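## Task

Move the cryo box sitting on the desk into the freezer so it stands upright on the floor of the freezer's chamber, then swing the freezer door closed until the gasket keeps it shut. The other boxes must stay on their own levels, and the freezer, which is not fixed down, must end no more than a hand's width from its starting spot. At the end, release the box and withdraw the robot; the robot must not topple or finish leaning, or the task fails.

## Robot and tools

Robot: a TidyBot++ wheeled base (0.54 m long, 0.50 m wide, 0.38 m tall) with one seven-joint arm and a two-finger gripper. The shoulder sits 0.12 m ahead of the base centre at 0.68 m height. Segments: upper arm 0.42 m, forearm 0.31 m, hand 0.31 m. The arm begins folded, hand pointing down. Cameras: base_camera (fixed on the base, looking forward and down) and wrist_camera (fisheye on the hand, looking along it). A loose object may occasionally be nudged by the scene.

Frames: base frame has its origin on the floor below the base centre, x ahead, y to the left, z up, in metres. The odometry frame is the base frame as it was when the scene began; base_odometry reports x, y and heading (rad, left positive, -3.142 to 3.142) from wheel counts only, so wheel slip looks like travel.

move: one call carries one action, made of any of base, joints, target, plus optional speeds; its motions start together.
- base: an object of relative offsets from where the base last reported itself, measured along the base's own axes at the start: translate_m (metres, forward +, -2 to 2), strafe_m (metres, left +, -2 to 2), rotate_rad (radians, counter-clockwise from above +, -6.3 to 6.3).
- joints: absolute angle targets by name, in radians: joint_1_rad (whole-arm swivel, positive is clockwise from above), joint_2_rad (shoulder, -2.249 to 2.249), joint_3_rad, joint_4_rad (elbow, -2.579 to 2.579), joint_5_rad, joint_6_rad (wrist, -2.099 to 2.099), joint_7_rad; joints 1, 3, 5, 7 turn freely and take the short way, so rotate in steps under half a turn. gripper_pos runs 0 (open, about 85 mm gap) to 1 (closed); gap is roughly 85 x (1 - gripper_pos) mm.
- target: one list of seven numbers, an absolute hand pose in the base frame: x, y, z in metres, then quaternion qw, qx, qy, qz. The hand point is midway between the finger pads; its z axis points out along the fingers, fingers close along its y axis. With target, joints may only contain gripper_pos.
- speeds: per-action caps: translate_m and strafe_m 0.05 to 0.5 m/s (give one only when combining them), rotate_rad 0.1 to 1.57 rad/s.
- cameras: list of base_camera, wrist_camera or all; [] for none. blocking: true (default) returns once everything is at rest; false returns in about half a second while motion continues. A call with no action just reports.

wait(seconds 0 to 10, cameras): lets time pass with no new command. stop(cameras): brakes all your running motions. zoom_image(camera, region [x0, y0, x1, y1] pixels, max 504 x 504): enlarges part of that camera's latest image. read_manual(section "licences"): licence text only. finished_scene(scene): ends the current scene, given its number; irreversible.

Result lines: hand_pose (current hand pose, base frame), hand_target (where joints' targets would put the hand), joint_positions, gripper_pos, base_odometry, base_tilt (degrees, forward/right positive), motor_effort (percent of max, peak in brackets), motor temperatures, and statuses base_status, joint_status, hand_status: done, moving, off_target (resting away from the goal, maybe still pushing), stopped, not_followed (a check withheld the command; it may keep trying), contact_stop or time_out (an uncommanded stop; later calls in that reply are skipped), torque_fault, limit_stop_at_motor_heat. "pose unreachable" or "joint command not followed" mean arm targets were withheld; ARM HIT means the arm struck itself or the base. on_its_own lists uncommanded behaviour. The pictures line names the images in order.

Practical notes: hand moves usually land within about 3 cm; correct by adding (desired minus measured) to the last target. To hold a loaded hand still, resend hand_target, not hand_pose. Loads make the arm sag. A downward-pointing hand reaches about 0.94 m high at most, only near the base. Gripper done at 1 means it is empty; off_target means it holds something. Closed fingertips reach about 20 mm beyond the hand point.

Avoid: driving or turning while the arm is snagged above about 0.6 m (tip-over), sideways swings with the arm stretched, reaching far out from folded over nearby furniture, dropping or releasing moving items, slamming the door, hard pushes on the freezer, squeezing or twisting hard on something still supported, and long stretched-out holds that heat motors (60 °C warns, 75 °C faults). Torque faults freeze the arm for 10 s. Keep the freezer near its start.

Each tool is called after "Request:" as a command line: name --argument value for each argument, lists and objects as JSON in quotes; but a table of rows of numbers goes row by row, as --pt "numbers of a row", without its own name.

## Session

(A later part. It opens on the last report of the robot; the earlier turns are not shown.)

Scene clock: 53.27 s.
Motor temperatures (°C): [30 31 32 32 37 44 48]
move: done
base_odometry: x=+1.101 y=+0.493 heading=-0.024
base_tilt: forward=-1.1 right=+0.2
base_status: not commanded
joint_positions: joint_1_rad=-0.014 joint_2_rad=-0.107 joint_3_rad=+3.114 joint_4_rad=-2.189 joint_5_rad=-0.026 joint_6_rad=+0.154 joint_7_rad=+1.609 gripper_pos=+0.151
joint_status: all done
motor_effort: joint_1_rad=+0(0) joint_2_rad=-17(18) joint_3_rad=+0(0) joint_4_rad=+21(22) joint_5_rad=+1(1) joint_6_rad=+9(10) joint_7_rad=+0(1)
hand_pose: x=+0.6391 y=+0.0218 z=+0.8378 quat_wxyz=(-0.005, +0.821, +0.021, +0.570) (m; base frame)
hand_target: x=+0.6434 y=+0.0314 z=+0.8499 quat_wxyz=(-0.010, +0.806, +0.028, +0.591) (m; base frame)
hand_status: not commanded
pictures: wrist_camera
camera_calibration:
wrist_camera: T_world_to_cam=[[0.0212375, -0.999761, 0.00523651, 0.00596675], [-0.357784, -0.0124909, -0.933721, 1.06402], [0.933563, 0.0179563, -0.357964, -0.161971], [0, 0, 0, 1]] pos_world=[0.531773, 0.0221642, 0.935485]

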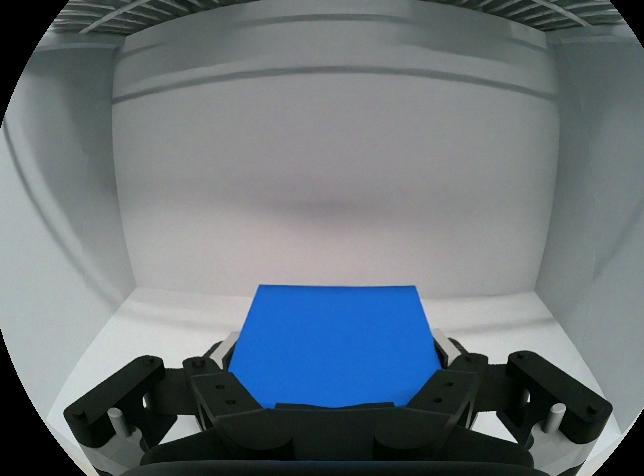

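Request:
move --joints '{"joint_2_rad": -0.098, "joint_4_rad": -2.208, "joint_6_rad": 0.235}' --cameras '["wrist_camera"]'

Request:
zoom_image --camera "wrist_camera" --region '[180, 240, 480, 420]'

Scene clock: 53.90 s.
Motor temperatures (°C): [30 31 32 32 37 44 48]
move: done
base_odometry: x=+1.101 y=+0.493 heading=-0.024
base_tilt: forward=-1.1 right=+0.2
base_status: not commanded
joint_positions: joint_1_rad=-0.014 joint_2_rad=-0.104 joint_3_rad=+3.114 joint_4_rad=-2.199 joint_5_rad=-0.026 joint_6_rad=+0.174 joint_7_rad=+1.609 gripper_pos=+0.151
joint_status: all done
motor_effort: joint_1_rad=+0(1) joint_2_rad=-17(17) joint_3_rad=+0(0) joint_4_rad=+21(21) joint_5_rad=+1(1) joint_6_rad=+9(10) joint_7_rad=+0(1)
hand_pose: x=+0.6392 y=+0.0216 z=+0.8360 quat_wxyz=(-0.005, +0.819, +0.021, +0.573) (m; base frame)
hand_target: x=+0.6433 y=+0.0312 z=+0.8458 quat_wxyz=(-0.010, +0.806, +0.028, +0.592) (m; base frame)
hand_status: not commanded
pictures: wrist_camera
camera_calibration:
wrist_camera: T_world_to_cam=[[0.0207816, -0.99977, 0.00526886, 0.00606753], [-0.352038, -0.0122499, -0.935906, 1.06053], [0.935755, 0.0175947, -0.352212, -0.16892], [0, 0, 0, 1]] pos_world=[0.53129, 0.0220296, 0.933032]

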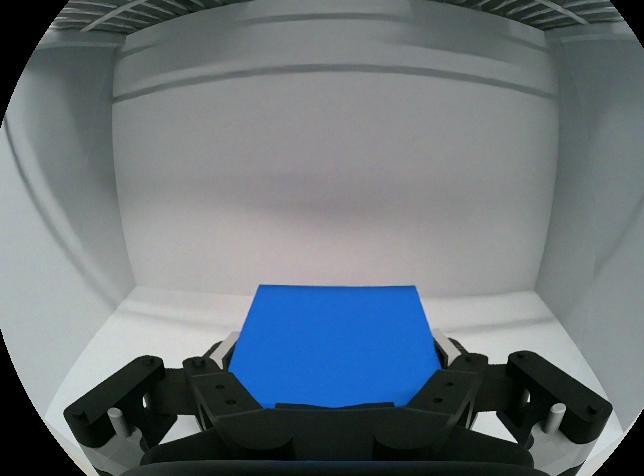

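Scaled by 1.680.

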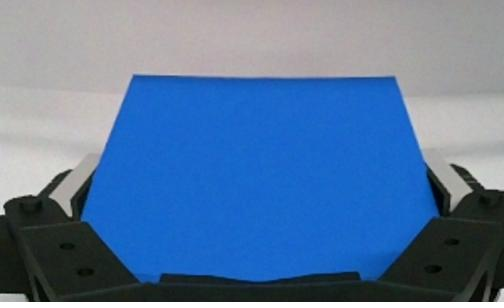

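Request:
move --joints '{"joint_2_rad": -0.093, "joint_4_rad": -2.222, "joint_6_rad": 0.235}' --cameras '["wrist_camera"]'

Scene clock: 54.57 s.
Motor temperatures (°C): [30 31 32 32 37 44 48]
move: done
base_odometry: x=+1.101 y=+0.493 heading=-0.024
base_tilt: forward=-1.1 right=+0.2
base_status: not commanded
joint_positions: joint_1_rad=-0.014 joint_2_rad=-0.103 joint_3_rad=+3.114 joint_4_rad=-2.202 joint_5_rad=-0.026 joint_6_rad=+0.181 joint_7_rad=+1.609 gripper_pos=+0.151
joint_status: all done
motor_effort: joint_1_rad=+0(0) joint_2_rad=-15(16) joint_3_rad=+1(1) joint_4_rad=+19(20) joint_5_rad=+1(1) joint_6_rad=+8(9) joint_7_rad=+0(0)
hand_pose: x=+0.6390 y=+0.0216 z=+0.8359 quat_wxyz=(-0.005, +0.818, +0.021, +0.574) (m; base frame)
hand_target: x=+0.6404 y=+0.0310 z=+0.8353 quat_wxyz=(-0.010, +0.811, +0.028, +0.584) (m; base frame)
hand_status: not commanded
pictures: wrist_camera
camera_calibration:
wrist_camera: T_world_to_cam=[[0.0206114, -0.999774, 0.00529359, 0.00609374], [-0.348946, -0.0121555, -0.937064, 1.05937], [0.936916, 0.017467, -0.349117, -0.172078], [0, 0, 0, 1]] pos_world=[0.530761, 0.0219752, 0.932591]

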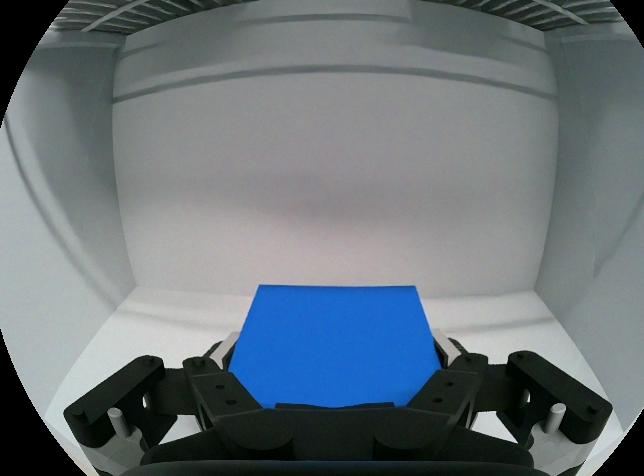

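Request:
move --joints '{"joint_2_rad": -0.091, "joint_4_rad": -2.228, "joint_6_rad": 0.205}' --cameras '["wrist_camera"]'

Scene clock: 55.37 s.
Motor temperatures (°C): [30 31 32 32 37 44 48]
move: done
base_odometry: x=+1.101 y=+0.493 heading=-0.024
base_tilt: forward=-1.1 right=+0.2
base_status: not commanded
joint_positions: joint_1_rad=-0.014 joint_2_rad=-0.103 joint_3_rad=+3.114 joint_4_rad=-2.203 joint_5_rad=-0.026 joint_6_rad=+0.181 joint_7_rad=+1.609 gripper_pos=+0.151
joint_status: all done
motor_effort: joint_1_rad=+0(0) joint_2_rad=-14(15) joint_3_rad=+0(1) joint_4_rad=+16(19) joint_5_rad=+1(1) joint_6_rad=+6(8) joint_7_rad=+0(0)
hand_pose: x=+0.6389 y=+0.0215 z=+0.8357 quat_wxyz=(-0.005, +0.818, +0.021, +0.574) (m; base frame)
hand_target: x=+0.6360 y=+0.0309 z=+0.8221 quat_wxyz=(-0.010, +0.822, +0.029, +0.568) (m; base frame)
hand_status: not commanded
pictures: wrist_camera
camera_calibration:
wrist_camera: T_world_to_cam=[[0.0206054, -0.999774, 0.00530172, 0.00608679], [-0.349211, -0.0121659, -0.936965, 1.0592], [0.936817, 0.0174551, -0.349383, -0.171785], [0, 0, 0, 1]] pos_world=[0.53069, 0.0219701, 0.932382]

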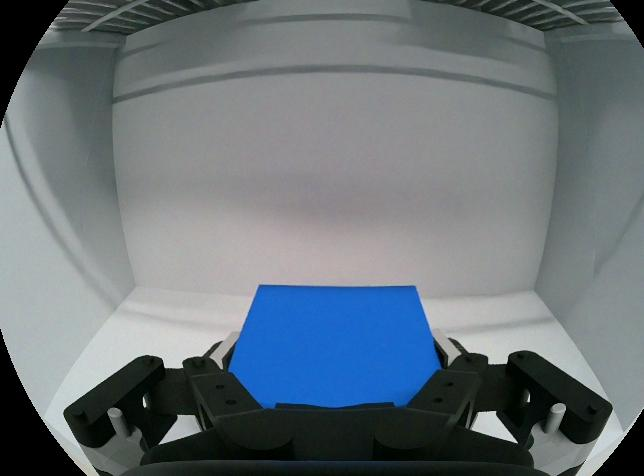

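Request:
move --joints '{"gripper_pos": 0.0}' --cameras '["wrist_camera"]'

Request:
zoom_image --camera "wrist_camera" --region '[100, 200, 560, 476]'

Scene clock: 56.57 s.
Motor temperatures (°C): [30 31 32 32 37 44 48]
move: done
base_odometry: x=+1.101 y=+0.493 heading=-0.024
base_tilt: forward=-1.1 right=+0.2
base_status: not commanded
joint_positions: joint_1_rad=-0.014 joint_2_rad=-0.099 joint_3_rad=+3.114 joint_4_rad=-2.214 joint_5_rad=-0.026 joint_6_rad=+0.181 joint_7_rad=+1.609 gripper_pos=+0.000
joint_status: all done
motor_effort: joint_1_rad=+0(1) joint_2_rad=-15(16) joint_3_rad=+0(1) joint_4_rad=+19(20) joint_5_rad=+1(1) joint_6_rad=+8(9) joint_7_rad=+1(1)
hand_pose: x=+0.6364 y=+0.0214 z=+0.8271 quat_wxyz=(-0.005, +0.823, +0.021, +0.568) (m; base frame)
hand_target: x=+0.6360 y=+0.0309 z=+0.8221 quat_wxyz=(-0.010, +0.822, +0.029, +0.568) (m; base frame)
hand_status: not commanded
pictures: wrist_camera
camera_calibration:
wrist_camera: T_world_to_cam=[[0.0206569, -0.999771, 0.00550743, 0.00584395], [-0.363671, -0.0126451, -0.931442, 1.05496], [0.931298, 0.0172378, -0.363849, -0.156915], [0, 0, 0, 1]] pos_world=[0.529673, 0.0218875, 0.92551]

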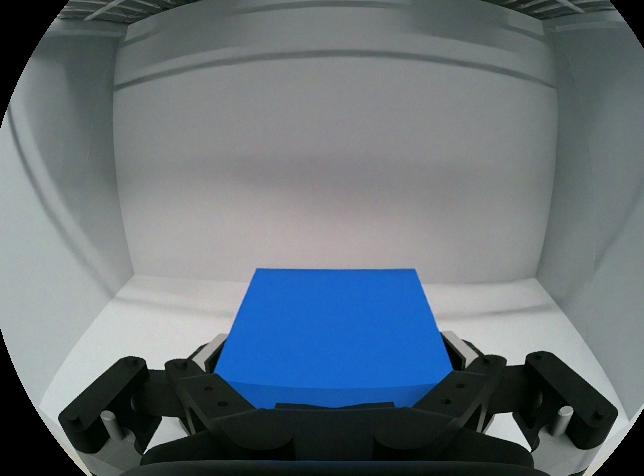

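Scaled by 1.096.

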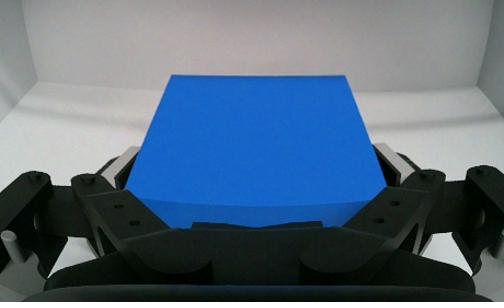

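Request:
move --base '{"translate_m": -0.30, "strafe_m": -0.010}' --speeds '{"translate_m": 0.25}' --cameras '["wrist_camera"]'

Request:
zoom_image --camera "wrist_camera" --region '[200, 180, 480, 400]'

Scene clock: 59.63 s.
Motor temperatures (°C): [30 31 32 32 37 44 48]
move: done
base_odometry: x=+0.800 y=+0.490 heading=-0.024
base_tilt: forward=-1.1 right=+0.2
base_status: done
joint_positions: joint_1_rad=-0.014 joint_2_rad=-0.094 joint_3_rad=+3.114 joint_4_rad=-2.215 joint_5_rad=-0.026 joint_6_rad=+0.181 joint_7_rad=+1.609 gripper_pos=+0.000
joint_status: not commanded
motor_effort: joint_1_rad=+0(2) joint_2_rad=-15(19) joint_3_rad=+0(3) joint_4_rad=+19(20) joint_5_rad=+1(1) joint_6_rad=+7(9) joint_7_rad=+0(1)
hand_pose: x=+0.6371 y=+0.0216 z=+0.8241 quat_wxyz=(-0.005, +0.824, +0.021, +0.565) (m; base frame)
hand_target: x=+0.6360 y=+0.0309 z=+0.8221 quat_wxyz=(-0.010, +0.822, +0.029, +0.568) (m; base frame)
hand_status: not commanded
pictures: wrist_camera
camera_calibration:
wrist_camera: T_world_to_cam=[[0.0210977, -0.999762, 0.00549747, 0.00579562], [-0.368969, -0.0128965, -0.929352, 1.0541], [0.929202, 0.0175788, -0.369154, -0.152925], [0, 0, 0, 1]] pos_world=[0.530908, 0.0220768, 0.923149]

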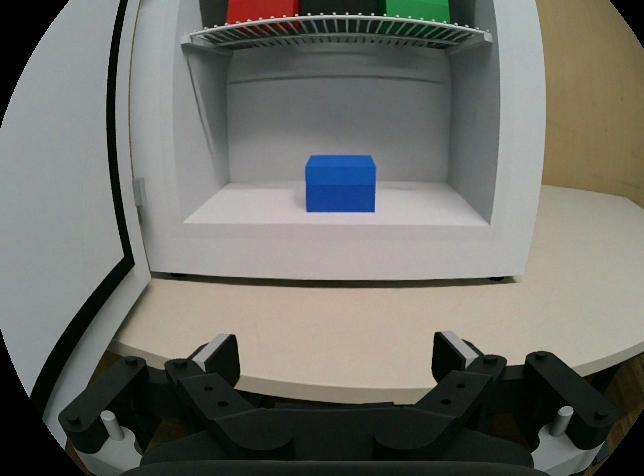

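Scaled by 1.800.

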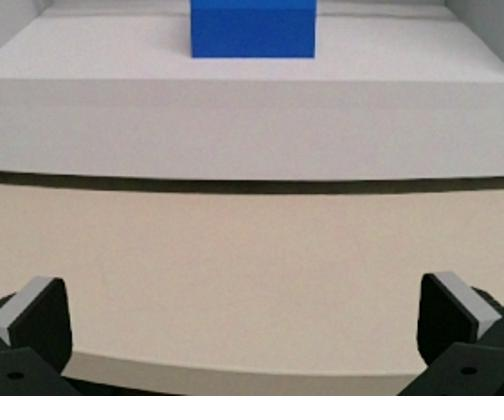

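Request:
move --base '{"translate_m": -0.36, "rotate_rad": -0.3}' --joints '{"joint_1_rad": -0.02, "joint_2_rad": -0.300, "joint_3_rad": 3.13, "joint_4_rad": -1.735, "joint_5_rad": -0.026, "joint_6_rad": -0.16, "gripper_pos": 1.0}' --cameras '["wrist_camera"]'

Scene clock: 62.90 s.
Motor temperatures (°C): [30 31 32 32 37 44 48]
move: done
base_odometry: x=+0.440 y=+0.498 heading=-0.325
base_tilt: forward=-1.2 right=+0.2
base_status: done
joint_positions: joint_1_rad=-0.014 joint_2_rad=-0.307 joint_3_rad=+3.118 joint_4_rad=-1.750 joint_5_rad=-0.026 joint_6_rad=-0.114 joint_7_rad=+1.609 gripper_pos=+0.999
joint_status: all done
motor_effort: joint_1_rad=+0(3) joint_2_rad=-11(19) joint_3_rad=+0(2) joint_4_rad=+22(22) joint_5_rad=+1(2) joint_6_rad=+8(10) joint_7_rad=+1(1)
hand_pose: x=+0.6142 y=+0.0238 z=+1.1270 quat_wxyz=(-0.007, +0.702, +0.021, +0.712) (m; base frame)
hand_target: x=+0.6168 y=+0.0196 z=+1.1188 quat_wxyz=(-0.007, +0.715, +0.018, +0.698) (m; base frame)
hand_status: not commanded
pictures: wrist_camera
camera_calibration:
wrist_camera: T_world_to_cam=[[0.0248818, -0.999688, 0.00217603, 0.00817493], [0.00427924, -0.00207018, -0.999989, 1.17723], [0.999681, 0.0248908, 0.0042264, -0.484132], [0, 0, 0, 1]] pos_world=[0.478737, 0.0226599, 1.17924]

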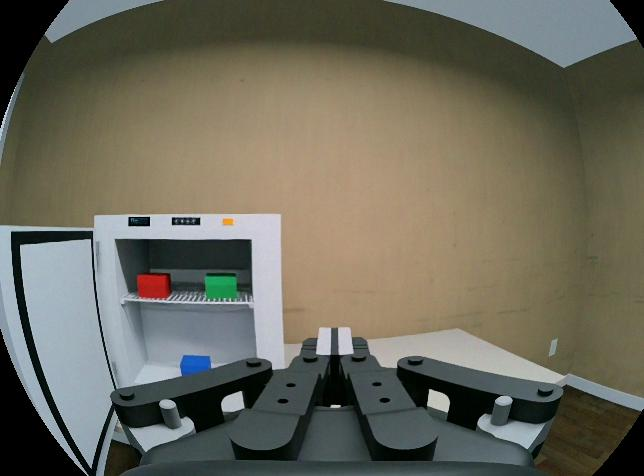

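Request:
move --base '{"translate_m": -0.095, "strafe_m": 0.846, "rotate_rad": -0.635}'

Scene clock: 67.27 s.
Motor temperatures (°C): [30 31 32 32 37 44 48]
move: done
base_odometry: x=+0.620 y=+1.331 heading=-0.960
base_tilt: forward=-1.1 right=+0.2
base_status: done
joint_positions: joint_1_rad=-0.014 joint_2_rad=-0.301 joint_3_rad=+3.124 joint_4_rad=-1.750 joint_5_rad=-0.026 joint_6_rad=-0.117 joint_7_rad=+1.609 gripper_pos=+0.999
joint_status: not commanded
motor_effort: joint_1_rad=+0(2) joint_2_rad=-11(13) joint_3_rad=+0(3) joint_4_rad=+22(23) joint_5_rad=+1(1) joint_6_rad=+8(9) joint_7_rad=+0(1)
hand_pose: x=+0.6169 y=+0.0203 z=+1.1232 quat_wxyz=(-0.006, +0.705, +0.018, +0.709) (m; base frame)
hand_target: x=+0.6168 y=+0.0196 z=+1.1188 quat_wxyz=(-0.007, +0.715, +0.018, +0.698) (m; base frame)
hand_status: not commanded
pictures: base_camera, wrist_camera
camera_calibration:
wrist_camera: T_world_to_cam=[[0.0194603, -0.999811, 0.000453995, 0.00996077], [-0.00455564, -0.000542747, -0.999989, 1.17888], [0.9998, 0.019458, -0.00456534, -0.476862], [0, 0, 0, 1]] pos_world=[0.481943, 0.0198775, 1.17668]

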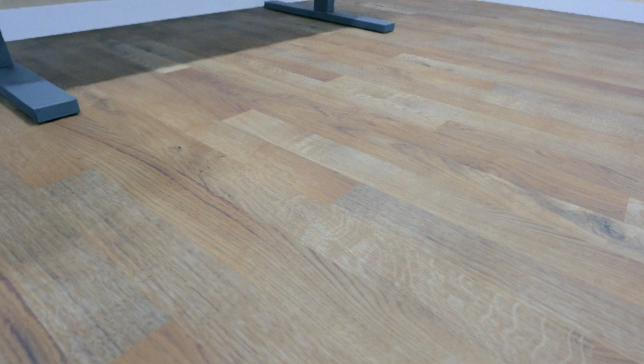

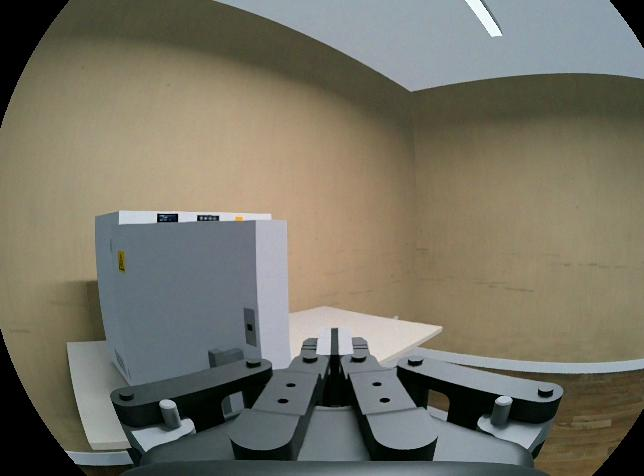

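Request:
zoom_image --camera "wrist_camera" --region '[90, 200, 350, 430]'

Scaled by 1.938.

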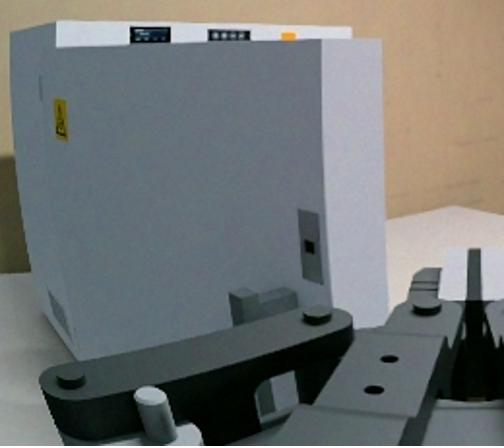

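Request:
move --base '{"translate_m": 0.163, "strafe_m": 0.161}' --joints '{"joint_2_rad": -0.300, "joint_4_rad": -1.667, "joint_6_rad": -0.235}' --speeds '{"translate_m": 0.25}' --cameras '["wrist_camera"]'

Request:
zoom_image --camera "wrist_camera" --region '[90, 180, 450, 440]'

Scene clock: 70.20 s.
Motor temperatures (°C): [30 31 32 32 37 44 48]
move: done
base_odometry: x=+0.845 y=+1.290 heading=-0.960
base_tilt: forward=-1.1 right=+0.2
base_status: done
joint_positions: joint_1_rad=-0.014 joint_2_rad=-0.299 joint_3_rad=+3.124 joint_4_rad=-1.683 joint_5_rad=-0.026 joint_6_rad=-0.191 joint_7_rad=+1.609 gripper_pos=+0.999
joint_status: all done
motor_effort: joint_1_rad=+0(2) joint_2_rad=-11(13) joint_3_rad=+0(3) joint_4_rad=+22(23) joint_5_rad=+1(1) joint_6_rad=+8(10) joint_7_rad=+0(1)
hand_pose: x=+0.6145 y=+0.0209 z=+1.1412 quat_wxyz=(-0.007, +0.708, +0.019, +0.706) (m; base frame)
hand_target: x=+0.6131 y=+0.0202 z=+1.1377 quat_wxyz=(-0.007, +0.718, +0.019, +0.696) (m; base frame)
hand_status: not commanded
pictures: wrist_camera
camera_calibration:
wrist_camera: T_world_to_cam=[[0.0212054, -0.999775, 0.000770647, 0.00908143], [-0.0130295, -0.00104711, -0.999915, 1.20199], [0.99969, 0.0211935, -0.0130487, -0.46465], [0, 0, 0, 1]] pos_world=[0.479975, 0.0201856, 1.19581]

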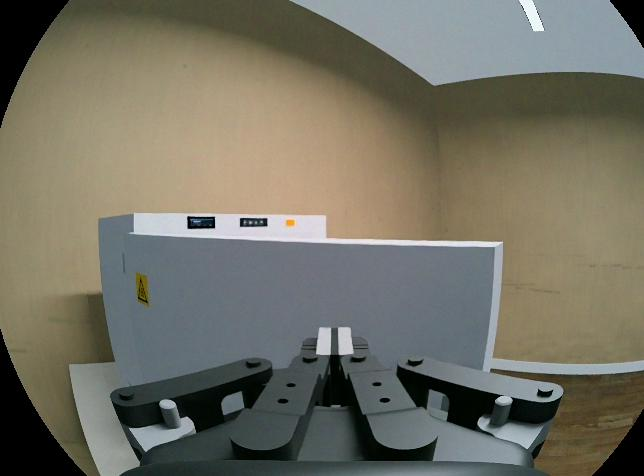

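Scaled by 1.400.

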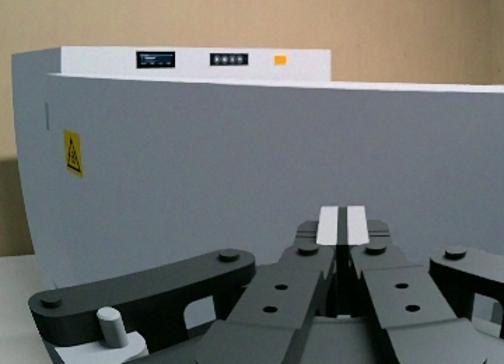

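Request:
move --base '{"translate_m": 0.188, "strafe_m": -0.240, "rotate_rad": 0.262}' --speeds '{"translate_m": 0.14, "rotate_rad": 0.11}' --cameras '["wrist_camera"]'

Scene clock: 74.93 s.
Motor temperatures (°C): [30 31 32 32 37 44 48]
move: done
base_odometry: x=+0.757 y=+0.998 heading=-0.698
base_tilt: forward=-1.2 right=+0.2
base_status: done
joint_positions: joint_1_rad=-0.014 joint_2_rad=-0.300 joint_3_rad=+3.124 joint_4_rad=-1.683 joint_5_rad=-0.026 joint_6_rad=-0.192 joint_7_rad=+1.609 gripper_pos=+0.999
joint_status: not commanded
motor_effort: joint_1_rad=+0(1) joint_2_rad=-10(13) joint_3_rad=+0(3) joint_4_rad=+22(22) joint_5_rad=+1(1) joint_6_rad=+9(9) joint_7_rad=+0(1)
hand_pose: x=+0.6141 y=+0.0207 z=+1.1413 quat_wxyz=(-0.007, +0.708, +0.019, +0.706) (m; base frame)
hand_target: x=+0.6131 y=+0.0202 z=+1.1377 quat_wxyz=(-0.007, +0.718, +0.019, +0.696) (m; base frame)
hand_status: not commanded
pictures: wrist_camera
camera_calibration:
wrist_camera: T_world_to_cam=[[0.0209515, -0.99978, 0.000688993, 0.00915503], [-0.0132761, -0.000967298, -0.999911, 1.20223], [0.999692, 0.0209405, -0.0132934, -0.463976], [0, 0, 0, 1]] pos_world=[0.479602, 0.0200318, 1.19595]

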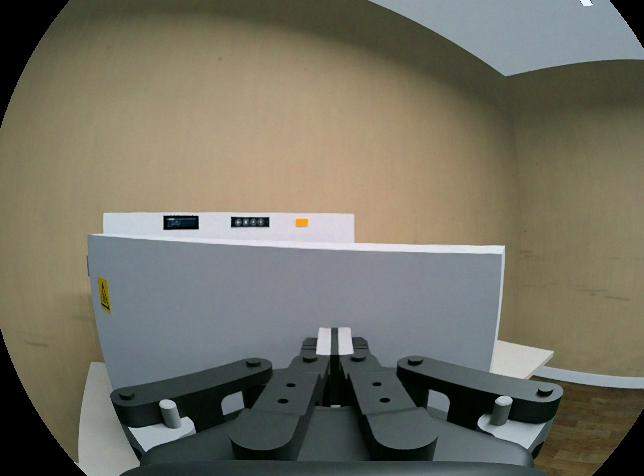

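Request:
move --base '{"translate_m": 0.149, "strafe_m": -0.179, "rotate_rad": 0.209}' --speeds '{"translate_m": 0.16, "rotate_rad": 0.125}' --cameras '["wrist_camera"]'

Scene clock: 77.23 s.
Motor temperatures (°C): [30 31 32 32 37 44 48]
move: done
base_odometry: x=+0.756 y=+0.765 heading=-0.489
base_tilt: forward=-1.1 right=+0.2
base_status: done
joint_positions: joint_1_rad=-0.015 joint_2_rad=-0.301 joint_3_rad=+3.124 joint_4_rad=-1.683 joint_5_rad=-0.026 joint_6_rad=-0.193 joint_7_rad=+1.609 gripper_pos=+0.999
joint_status: not commanded
motor_effort: joint_1_rad=+0(1) joint_2_rad=-10(12) joint_3_rad=+0(3) joint_4_rad=+21(23) joint_5_rad=+1(1) joint_6_rad=+9(9) joint_7_rad=+0(1)
hand_pose: x=+0.6139 y=+0.0207 z=+1.1414 quat_wxyz=(-0.007, +0.708, +0.019, +0.706) (m; base frame)
hand_target: x=+0.6131 y=+0.0202 z=+1.1377 quat_wxyz=(-0.007, +0.718, +0.019, +0.696) (m; base frame)
hand_status: not commanded
pictures: wrist_camera
camera_calibration:
wrist_camera: T_world_to_cam=[[0.0210804, -0.999778, 0.000690756, 0.00913334], [-0.0132044, -0.000969266, -0.999912, 1.20231], [0.999691, 0.0210694, -0.0132219, -0.463811], [0, 0, 0, 1]] pos_world=[0.479351, 0.0200689, 1.19607]

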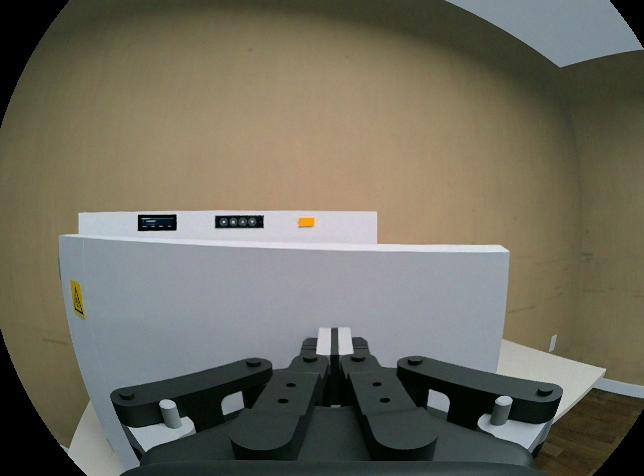

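Request:
move --base '{"translate_m": 0.153, "strafe_m": -0.149, "rotate_rad": 0.192}' --speeds '{"translate_m": 0.15, "rotate_rad": 0.118}' --cameras '["wrist_camera"]'

Scene clock: 79.47 s.
Motor temperatures (°C): [30 31 32 32 37 44 48]
move: done
base_odometry: x=+0.821 y=+0.561 heading=-0.298
base_tilt: forward=-1.1 right=+0.2
base_status: done
joint_positions: joint_1_rad=-0.015 joint_2_rad=-0.300 joint_3_rad=+3.124 joint_4_rad=-1.683 joint_5_rad=-0.026 joint_6_rad=-0.193 joint_7_rad=+1.609 gripper_pos=+0.999
joint_status: not commanded
motor_effort: joint_1_rad=+0(1) joint_2_rad=-10(12) joint_3_rad=+0(2) joint_4_rad=+21(22) joint_5_rad=+1(1) joint_6_rad=+8(9) joint_7_rad=+0(1)
hand_pose: x=+0.6140 y=+0.0207 z=+1.1411 quat_wxyz=(-0.007, +0.709, +0.019, +0.705) (m; base frame)
hand_target: x=+0.6131 y=+0.0202 z=+1.1377 quat_wxyz=(-0.007, +0.718, +0.019, +0.696) (m; base frame)
hand_status: not commanded
pictures: wrist_camera
camera_calibration:
wrist_camera: T_world_to_cam=[[0.0209789, -0.99978, 0.000660521, 0.00916089], [-0.0140442, -0.000955299, -0.999901, 1.20249], [0.999681, 0.0209675, -0.0140612, -0.463025], [0, 0, 0, 1]] pos_world=[0.479574, 0.0200161, 1.19586]

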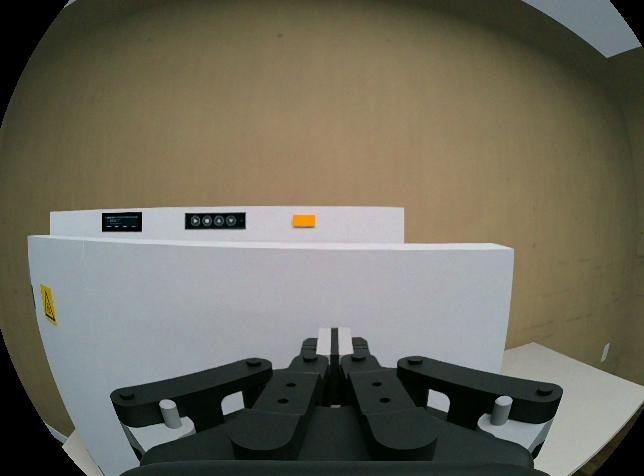

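Request:
move --base '{"translate_m": 0.114, "strafe_m": -0.1285, "rotate_rad": 0.193}' --speeds '{"translate_m": 0.12, "rotate_rad": 0.122}' --cameras '["wrist_camera"]'

Scene clock: 81.73 s.
Motor temperatures (°C): [30 31 32 32 37 44 48]
move: done
base_odometry: x=+0.892 y=+0.405 heading=-0.105
base_tilt: forward=-1.1 right=+0.2
base_status: done
joint_positions: joint_1_rad=-0.015 joint_2_rad=-0.301 joint_3_rad=+3.124 joint_4_rad=-1.682 joint_5_rad=-0.026 joint_6_rad=-0.194 joint_7_rad=+1.609 gripper_pos=+0.999
joint_status: not commanded
motor_effort: joint_1_rad=+0(1) joint_2_rad=-11(12) joint_3_rad=+0(2) joint_4_rad=+21(22) joint_5_rad=+1(1) joint_6_rad=+8(9) joint_7_rad=+0(1)
hand_pose: x=+0.6136 y=+0.0206 z=+1.1415 quat_wxyz=(-0.007, +0.708, +0.019, +0.706) (m; base frame)
hand_target: x=+0.6131 y=+0.0202 z=+1.1377 quat_wxyz=(-0.007, +0.718, +0.019, +0.696) (m; base frame)
hand_status: not commanded
pictures: wrist_camera
camera_calibration:
wrist_camera: T_world_to_cam=[[0.0208727, -0.999782, 0.000635375, 0.00918751], [-0.0134675, -0.00091662, -0.999909, 1.20249], [0.999691, 0.0208622, -0.0134837, -0.463292], [0, 0, 0, 1]] pos_world=[0.479152, 0.019953, 1.19613]

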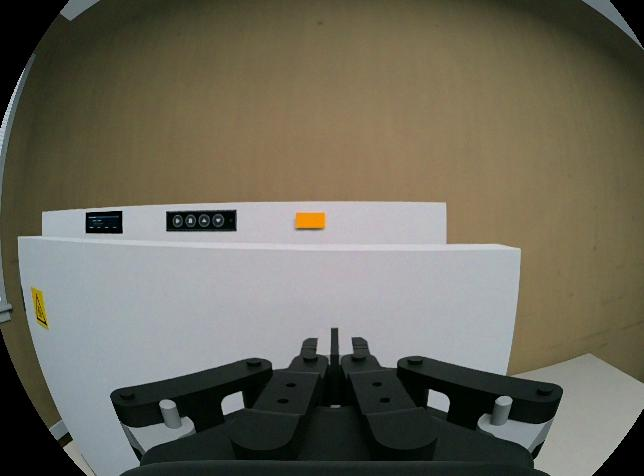

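Request:
move --base '{"translate_m": 0.0533, "strafe_m": -0.0605, "rotate_rad": 0.088}' --speeds '{"translate_m": 0.08, "rotate_rad": 0.1}' --cameras '["wrist_camera"]'

Request:
zoom_image --camera "wrist_camera" --region '[20, 190, 520, 380]'

Scene clock: 83.47 s.
Motor temperatures (°C): [30 31 32 32 37 44 48]
move: done
base_odometry: x=+0.939 y=+0.339 heading=-0.017
base_tilt: forward=-1.1 right=+0.2
base_status: done
joint_positions: joint_1_rad=-0.015 joint_2_rad=-0.301 joint_3_rad=+3.125 joint_4_rad=-1.682 joint_5_rad=-0.026 joint_6_rad=-0.194 joint_7_rad=+1.609 gripper_pos=+0.999
joint_status: not commanded
motor_effort: joint_1_rad=+0(1) joint_2_rad=-11(13) joint_3_rad=+0(2) joint_4_rad=+22(22) joint_5_rad=+1(1) joint_6_rad=+8(9) joint_7_rad=+0(1)
hand_pose: x=+0.6139 y=+0.0201 z=+1.1412 quat_wxyz=(-0.006, +0.709, +0.018, +0.705) (m; base frame)
hand_target: x=+0.6131 y=+0.0202 z=+1.1377 quat_wxyz=(-0.007, +0.718, +0.019, +0.696) (m; base frame)
hand_status: not commanded
pictures: wrist_camera
camera_calibration:
wrist_camera: T_world_to_cam=[[0.0200375, -0.999799, 0.000376038, 0.00946035], [-0.0142169, -0.000661003, -0.999899, 1.20263], [0.999698, 0.0200301, -0.0142273, -0.462655], [0, 0, 0, 1]] pos_world=[0.479423, 0.0195204, 1.19592]

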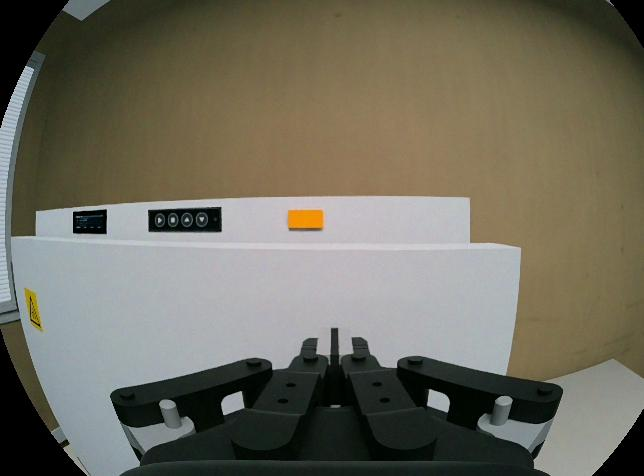

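Scaled by 1.008.

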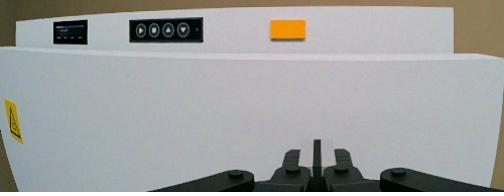

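Request:
move --base '{"translate_m": 0.010}' --speeds '{"translate_m": 0.05}' --cameras '["wrist_camera"]'

Scene clock: 84.40 s.
Motor temperatures (°C): [30 31 32 32 37 44 48]
move: done
base_odometry: x=+0.949 y=+0.339 heading=-0.017
base_tilt: forward=-1.2 right=+0.2
base_status: done
joint_positions: joint_1_rad=-0.015 joint_2_rad=-0.297 joint_3_rad=+3.125 joint_4_rad=-1.682 joint_5_rad=-0.026 joint_6_rad=-0.194 joint_7_rad=+1.609 gripper_pos=+0.999
joint_status: not commanded
motor_effort: joint_1_rad=+0(1) joint_2_rad=-11(13) joint_3_rad=+0(2) joint_4_rad=+22(23) joint_5_rad=+1(1) joint_6_rad=+8(9) joint_7_rad=+0(1)
hand_pose: x=+0.6155 y=+0.0201 z=+1.1393 quat_wxyz=(-0.006, +0.710, +0.018, +0.704) (m; base frame)
hand_target: x=+0.6131 y=+0.0202 z=+1.1377 quat_wxyz=(-0.007, +0.718, +0.019, +0.696) (m; base frame)
hand_status: not commanded
pictures: wrist_camera
camera_calibration:
wrist_camera: T_world_to_cam=[[0.0200468, -0.999799, 0.000361526, 0.00946545], [-0.0180782, -0.000724023, -0.999836, 1.20312], [0.999636, 0.020037, -0.0180891, -0.459869], [0, 0, 0, 1]] pos_world=[0.481262, 0.019549, 1.1946]

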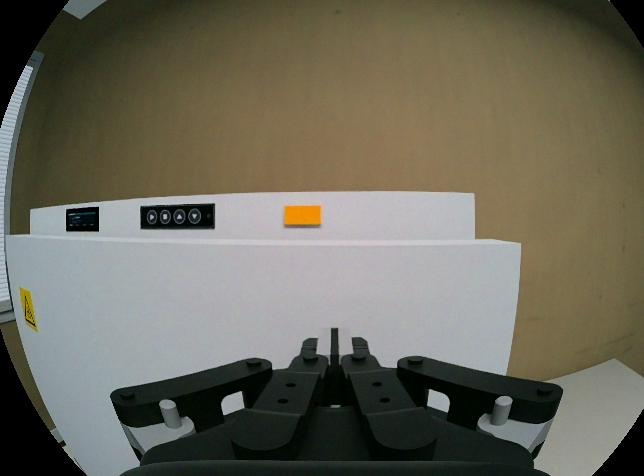

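Request:
move --base '{"translate_m": 0.008}' --speeds '{"translate_m": 0.05}' --cameras '["wrist_camera"]'

Scene clock: 85.07 s.
Motor temperatures (°C): [30 31 32 32 37 44 48]
move: done
base_odometry: x=+0.957 y=+0.338 heading=-0.017
base_tilt: forward=-1.1 right=+0.2
base_status: done
joint_positions: joint_1_rad=-0.015 joint_2_rad=-0.297 joint_3_rad=+3.125 joint_4_rad=-1.682 joint_5_rad=-0.026 joint_6_rad=-0.195 joint_7_rad=+1.609 gripper_pos=+0.999
joint_status: not commanded
motor_effort: joint_1_rad=+0(1) joint_2_rad=-11(14) joint_3_rad=+0(1) joint_4_rad=+22(22) joint_5_rad=+1(1) joint_6_rad=+9(9) joint_7_rad=+0(1)
hand_pose: x=+0.6155 y=+0.0201 z=+1.1392 quat_wxyz=(-0.006, +0.710, +0.019, +0.704) (m; base frame)
hand_target: x=+0.6131 y=+0.0202 z=+1.1377 quat_wxyz=(-0.007, +0.718, +0.019, +0.696) (m; base frame)
hand_status: not commanded
pictures: wrist_camera
camera_calibration:
wrist_camera: T_world_to_cam=[[0.0200548, -0.999799, 0.000366359, 0.0094574], [-0.0184725, -0.000736906, -0.999829, 1.20323], [0.999628, 0.0200446, -0.0184836, -0.459442], [0, 0, 0, 1]] pos_world=[0.481308, 0.0195515, 1.19453]

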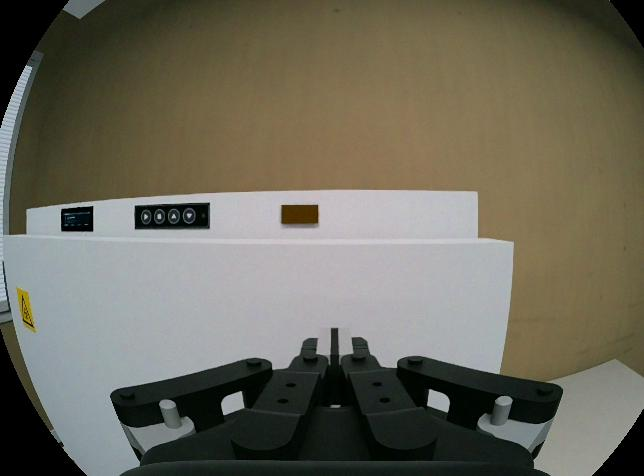

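Request:
move --base '{"translate_m": -0.40}' --speeds '{"translate_m": 0.4}' --cameras '["wrist_camera"]'

Request:
zoom_image --camera "wrist_camera" --region '[100, 180, 460, 460]'

Scene clock: 87.40 s.
Motor temperatures (°C): [30 31 32 32 37 44 48]
move: done
base_odometry: x=+0.557 y=+0.345 heading=-0.017
base_tilt: forward=-1.1 right=+0.2
base_status: done
joint_positions: joint_1_rad=-0.015 joint_2_rad=-0.301 joint_3_rad=+3.125 joint_4_rad=-1.682 joint_5_rad=-0.026 joint_6_rad=-0.195 joint_7_rad=+1.609 gripper_pos=+0.999
joint_status: not commanded
motor_effort: joint_1_rad=+0(1) joint_2_rad=-10(15) joint_3_rad=+0(2) joint_4_rad=+22(22) joint_5_rad=+1(1) joint_6_rad=+8(9) joint_7_rad=+0(1)
hand_pose: x=+0.6136 y=+0.0201 z=+1.1413 quat_wxyz=(-0.006, +0.709, +0.018, +0.705) (m; base frame)
hand_target: x=+0.6131 y=+0.0202 z=+1.1377 quat_wxyz=(-0.007, +0.718, +0.019, +0.696) (m; base frame)
hand_status: not commanded
pictures: wrist_camera
camera_calibration:
wrist_camera: T_world_to_cam=[[0.0200599, -0.999799, 0.000393775, 0.00943508], [-0.0144283, -0.0006833, -0.999896, 1.20285], [0.999695, 0.0200521, -0.0144391, -0.462089], [0, 0, 0, 1]] pos_world=[0.479114, 0.019521, 1.19605]

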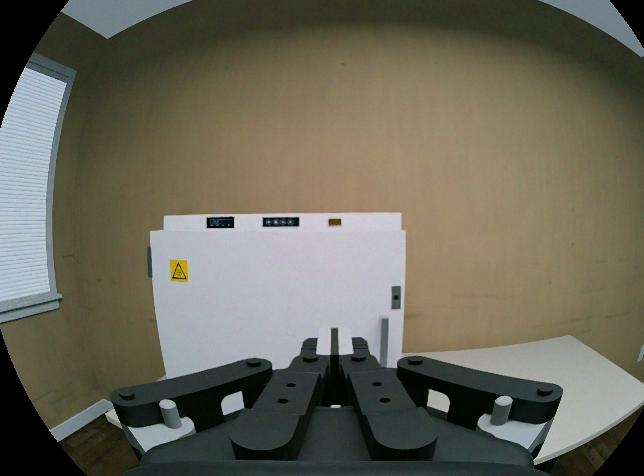

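Scaled by 1.400.

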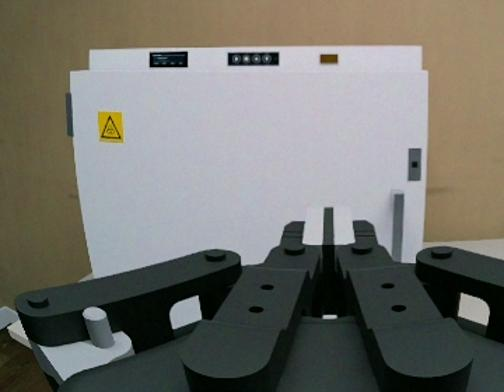

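Request:
zoom_image --camera "wrist_camera" --region '[90, 210, 290, 430]'

Request:
zoom_image --camera "wrist_camera" --region '[350, 210, 644, 470]'

Scaled by 2.291.

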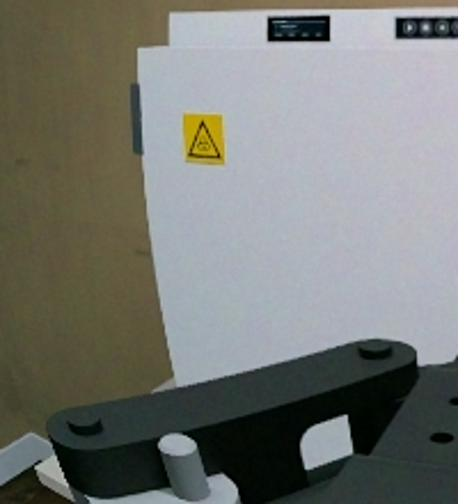

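Scaled by 1.714.

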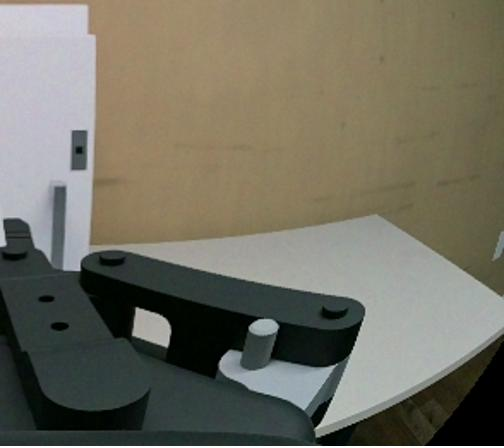

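Request:
finished_scene --scene 2

The scene is finished: the task was done.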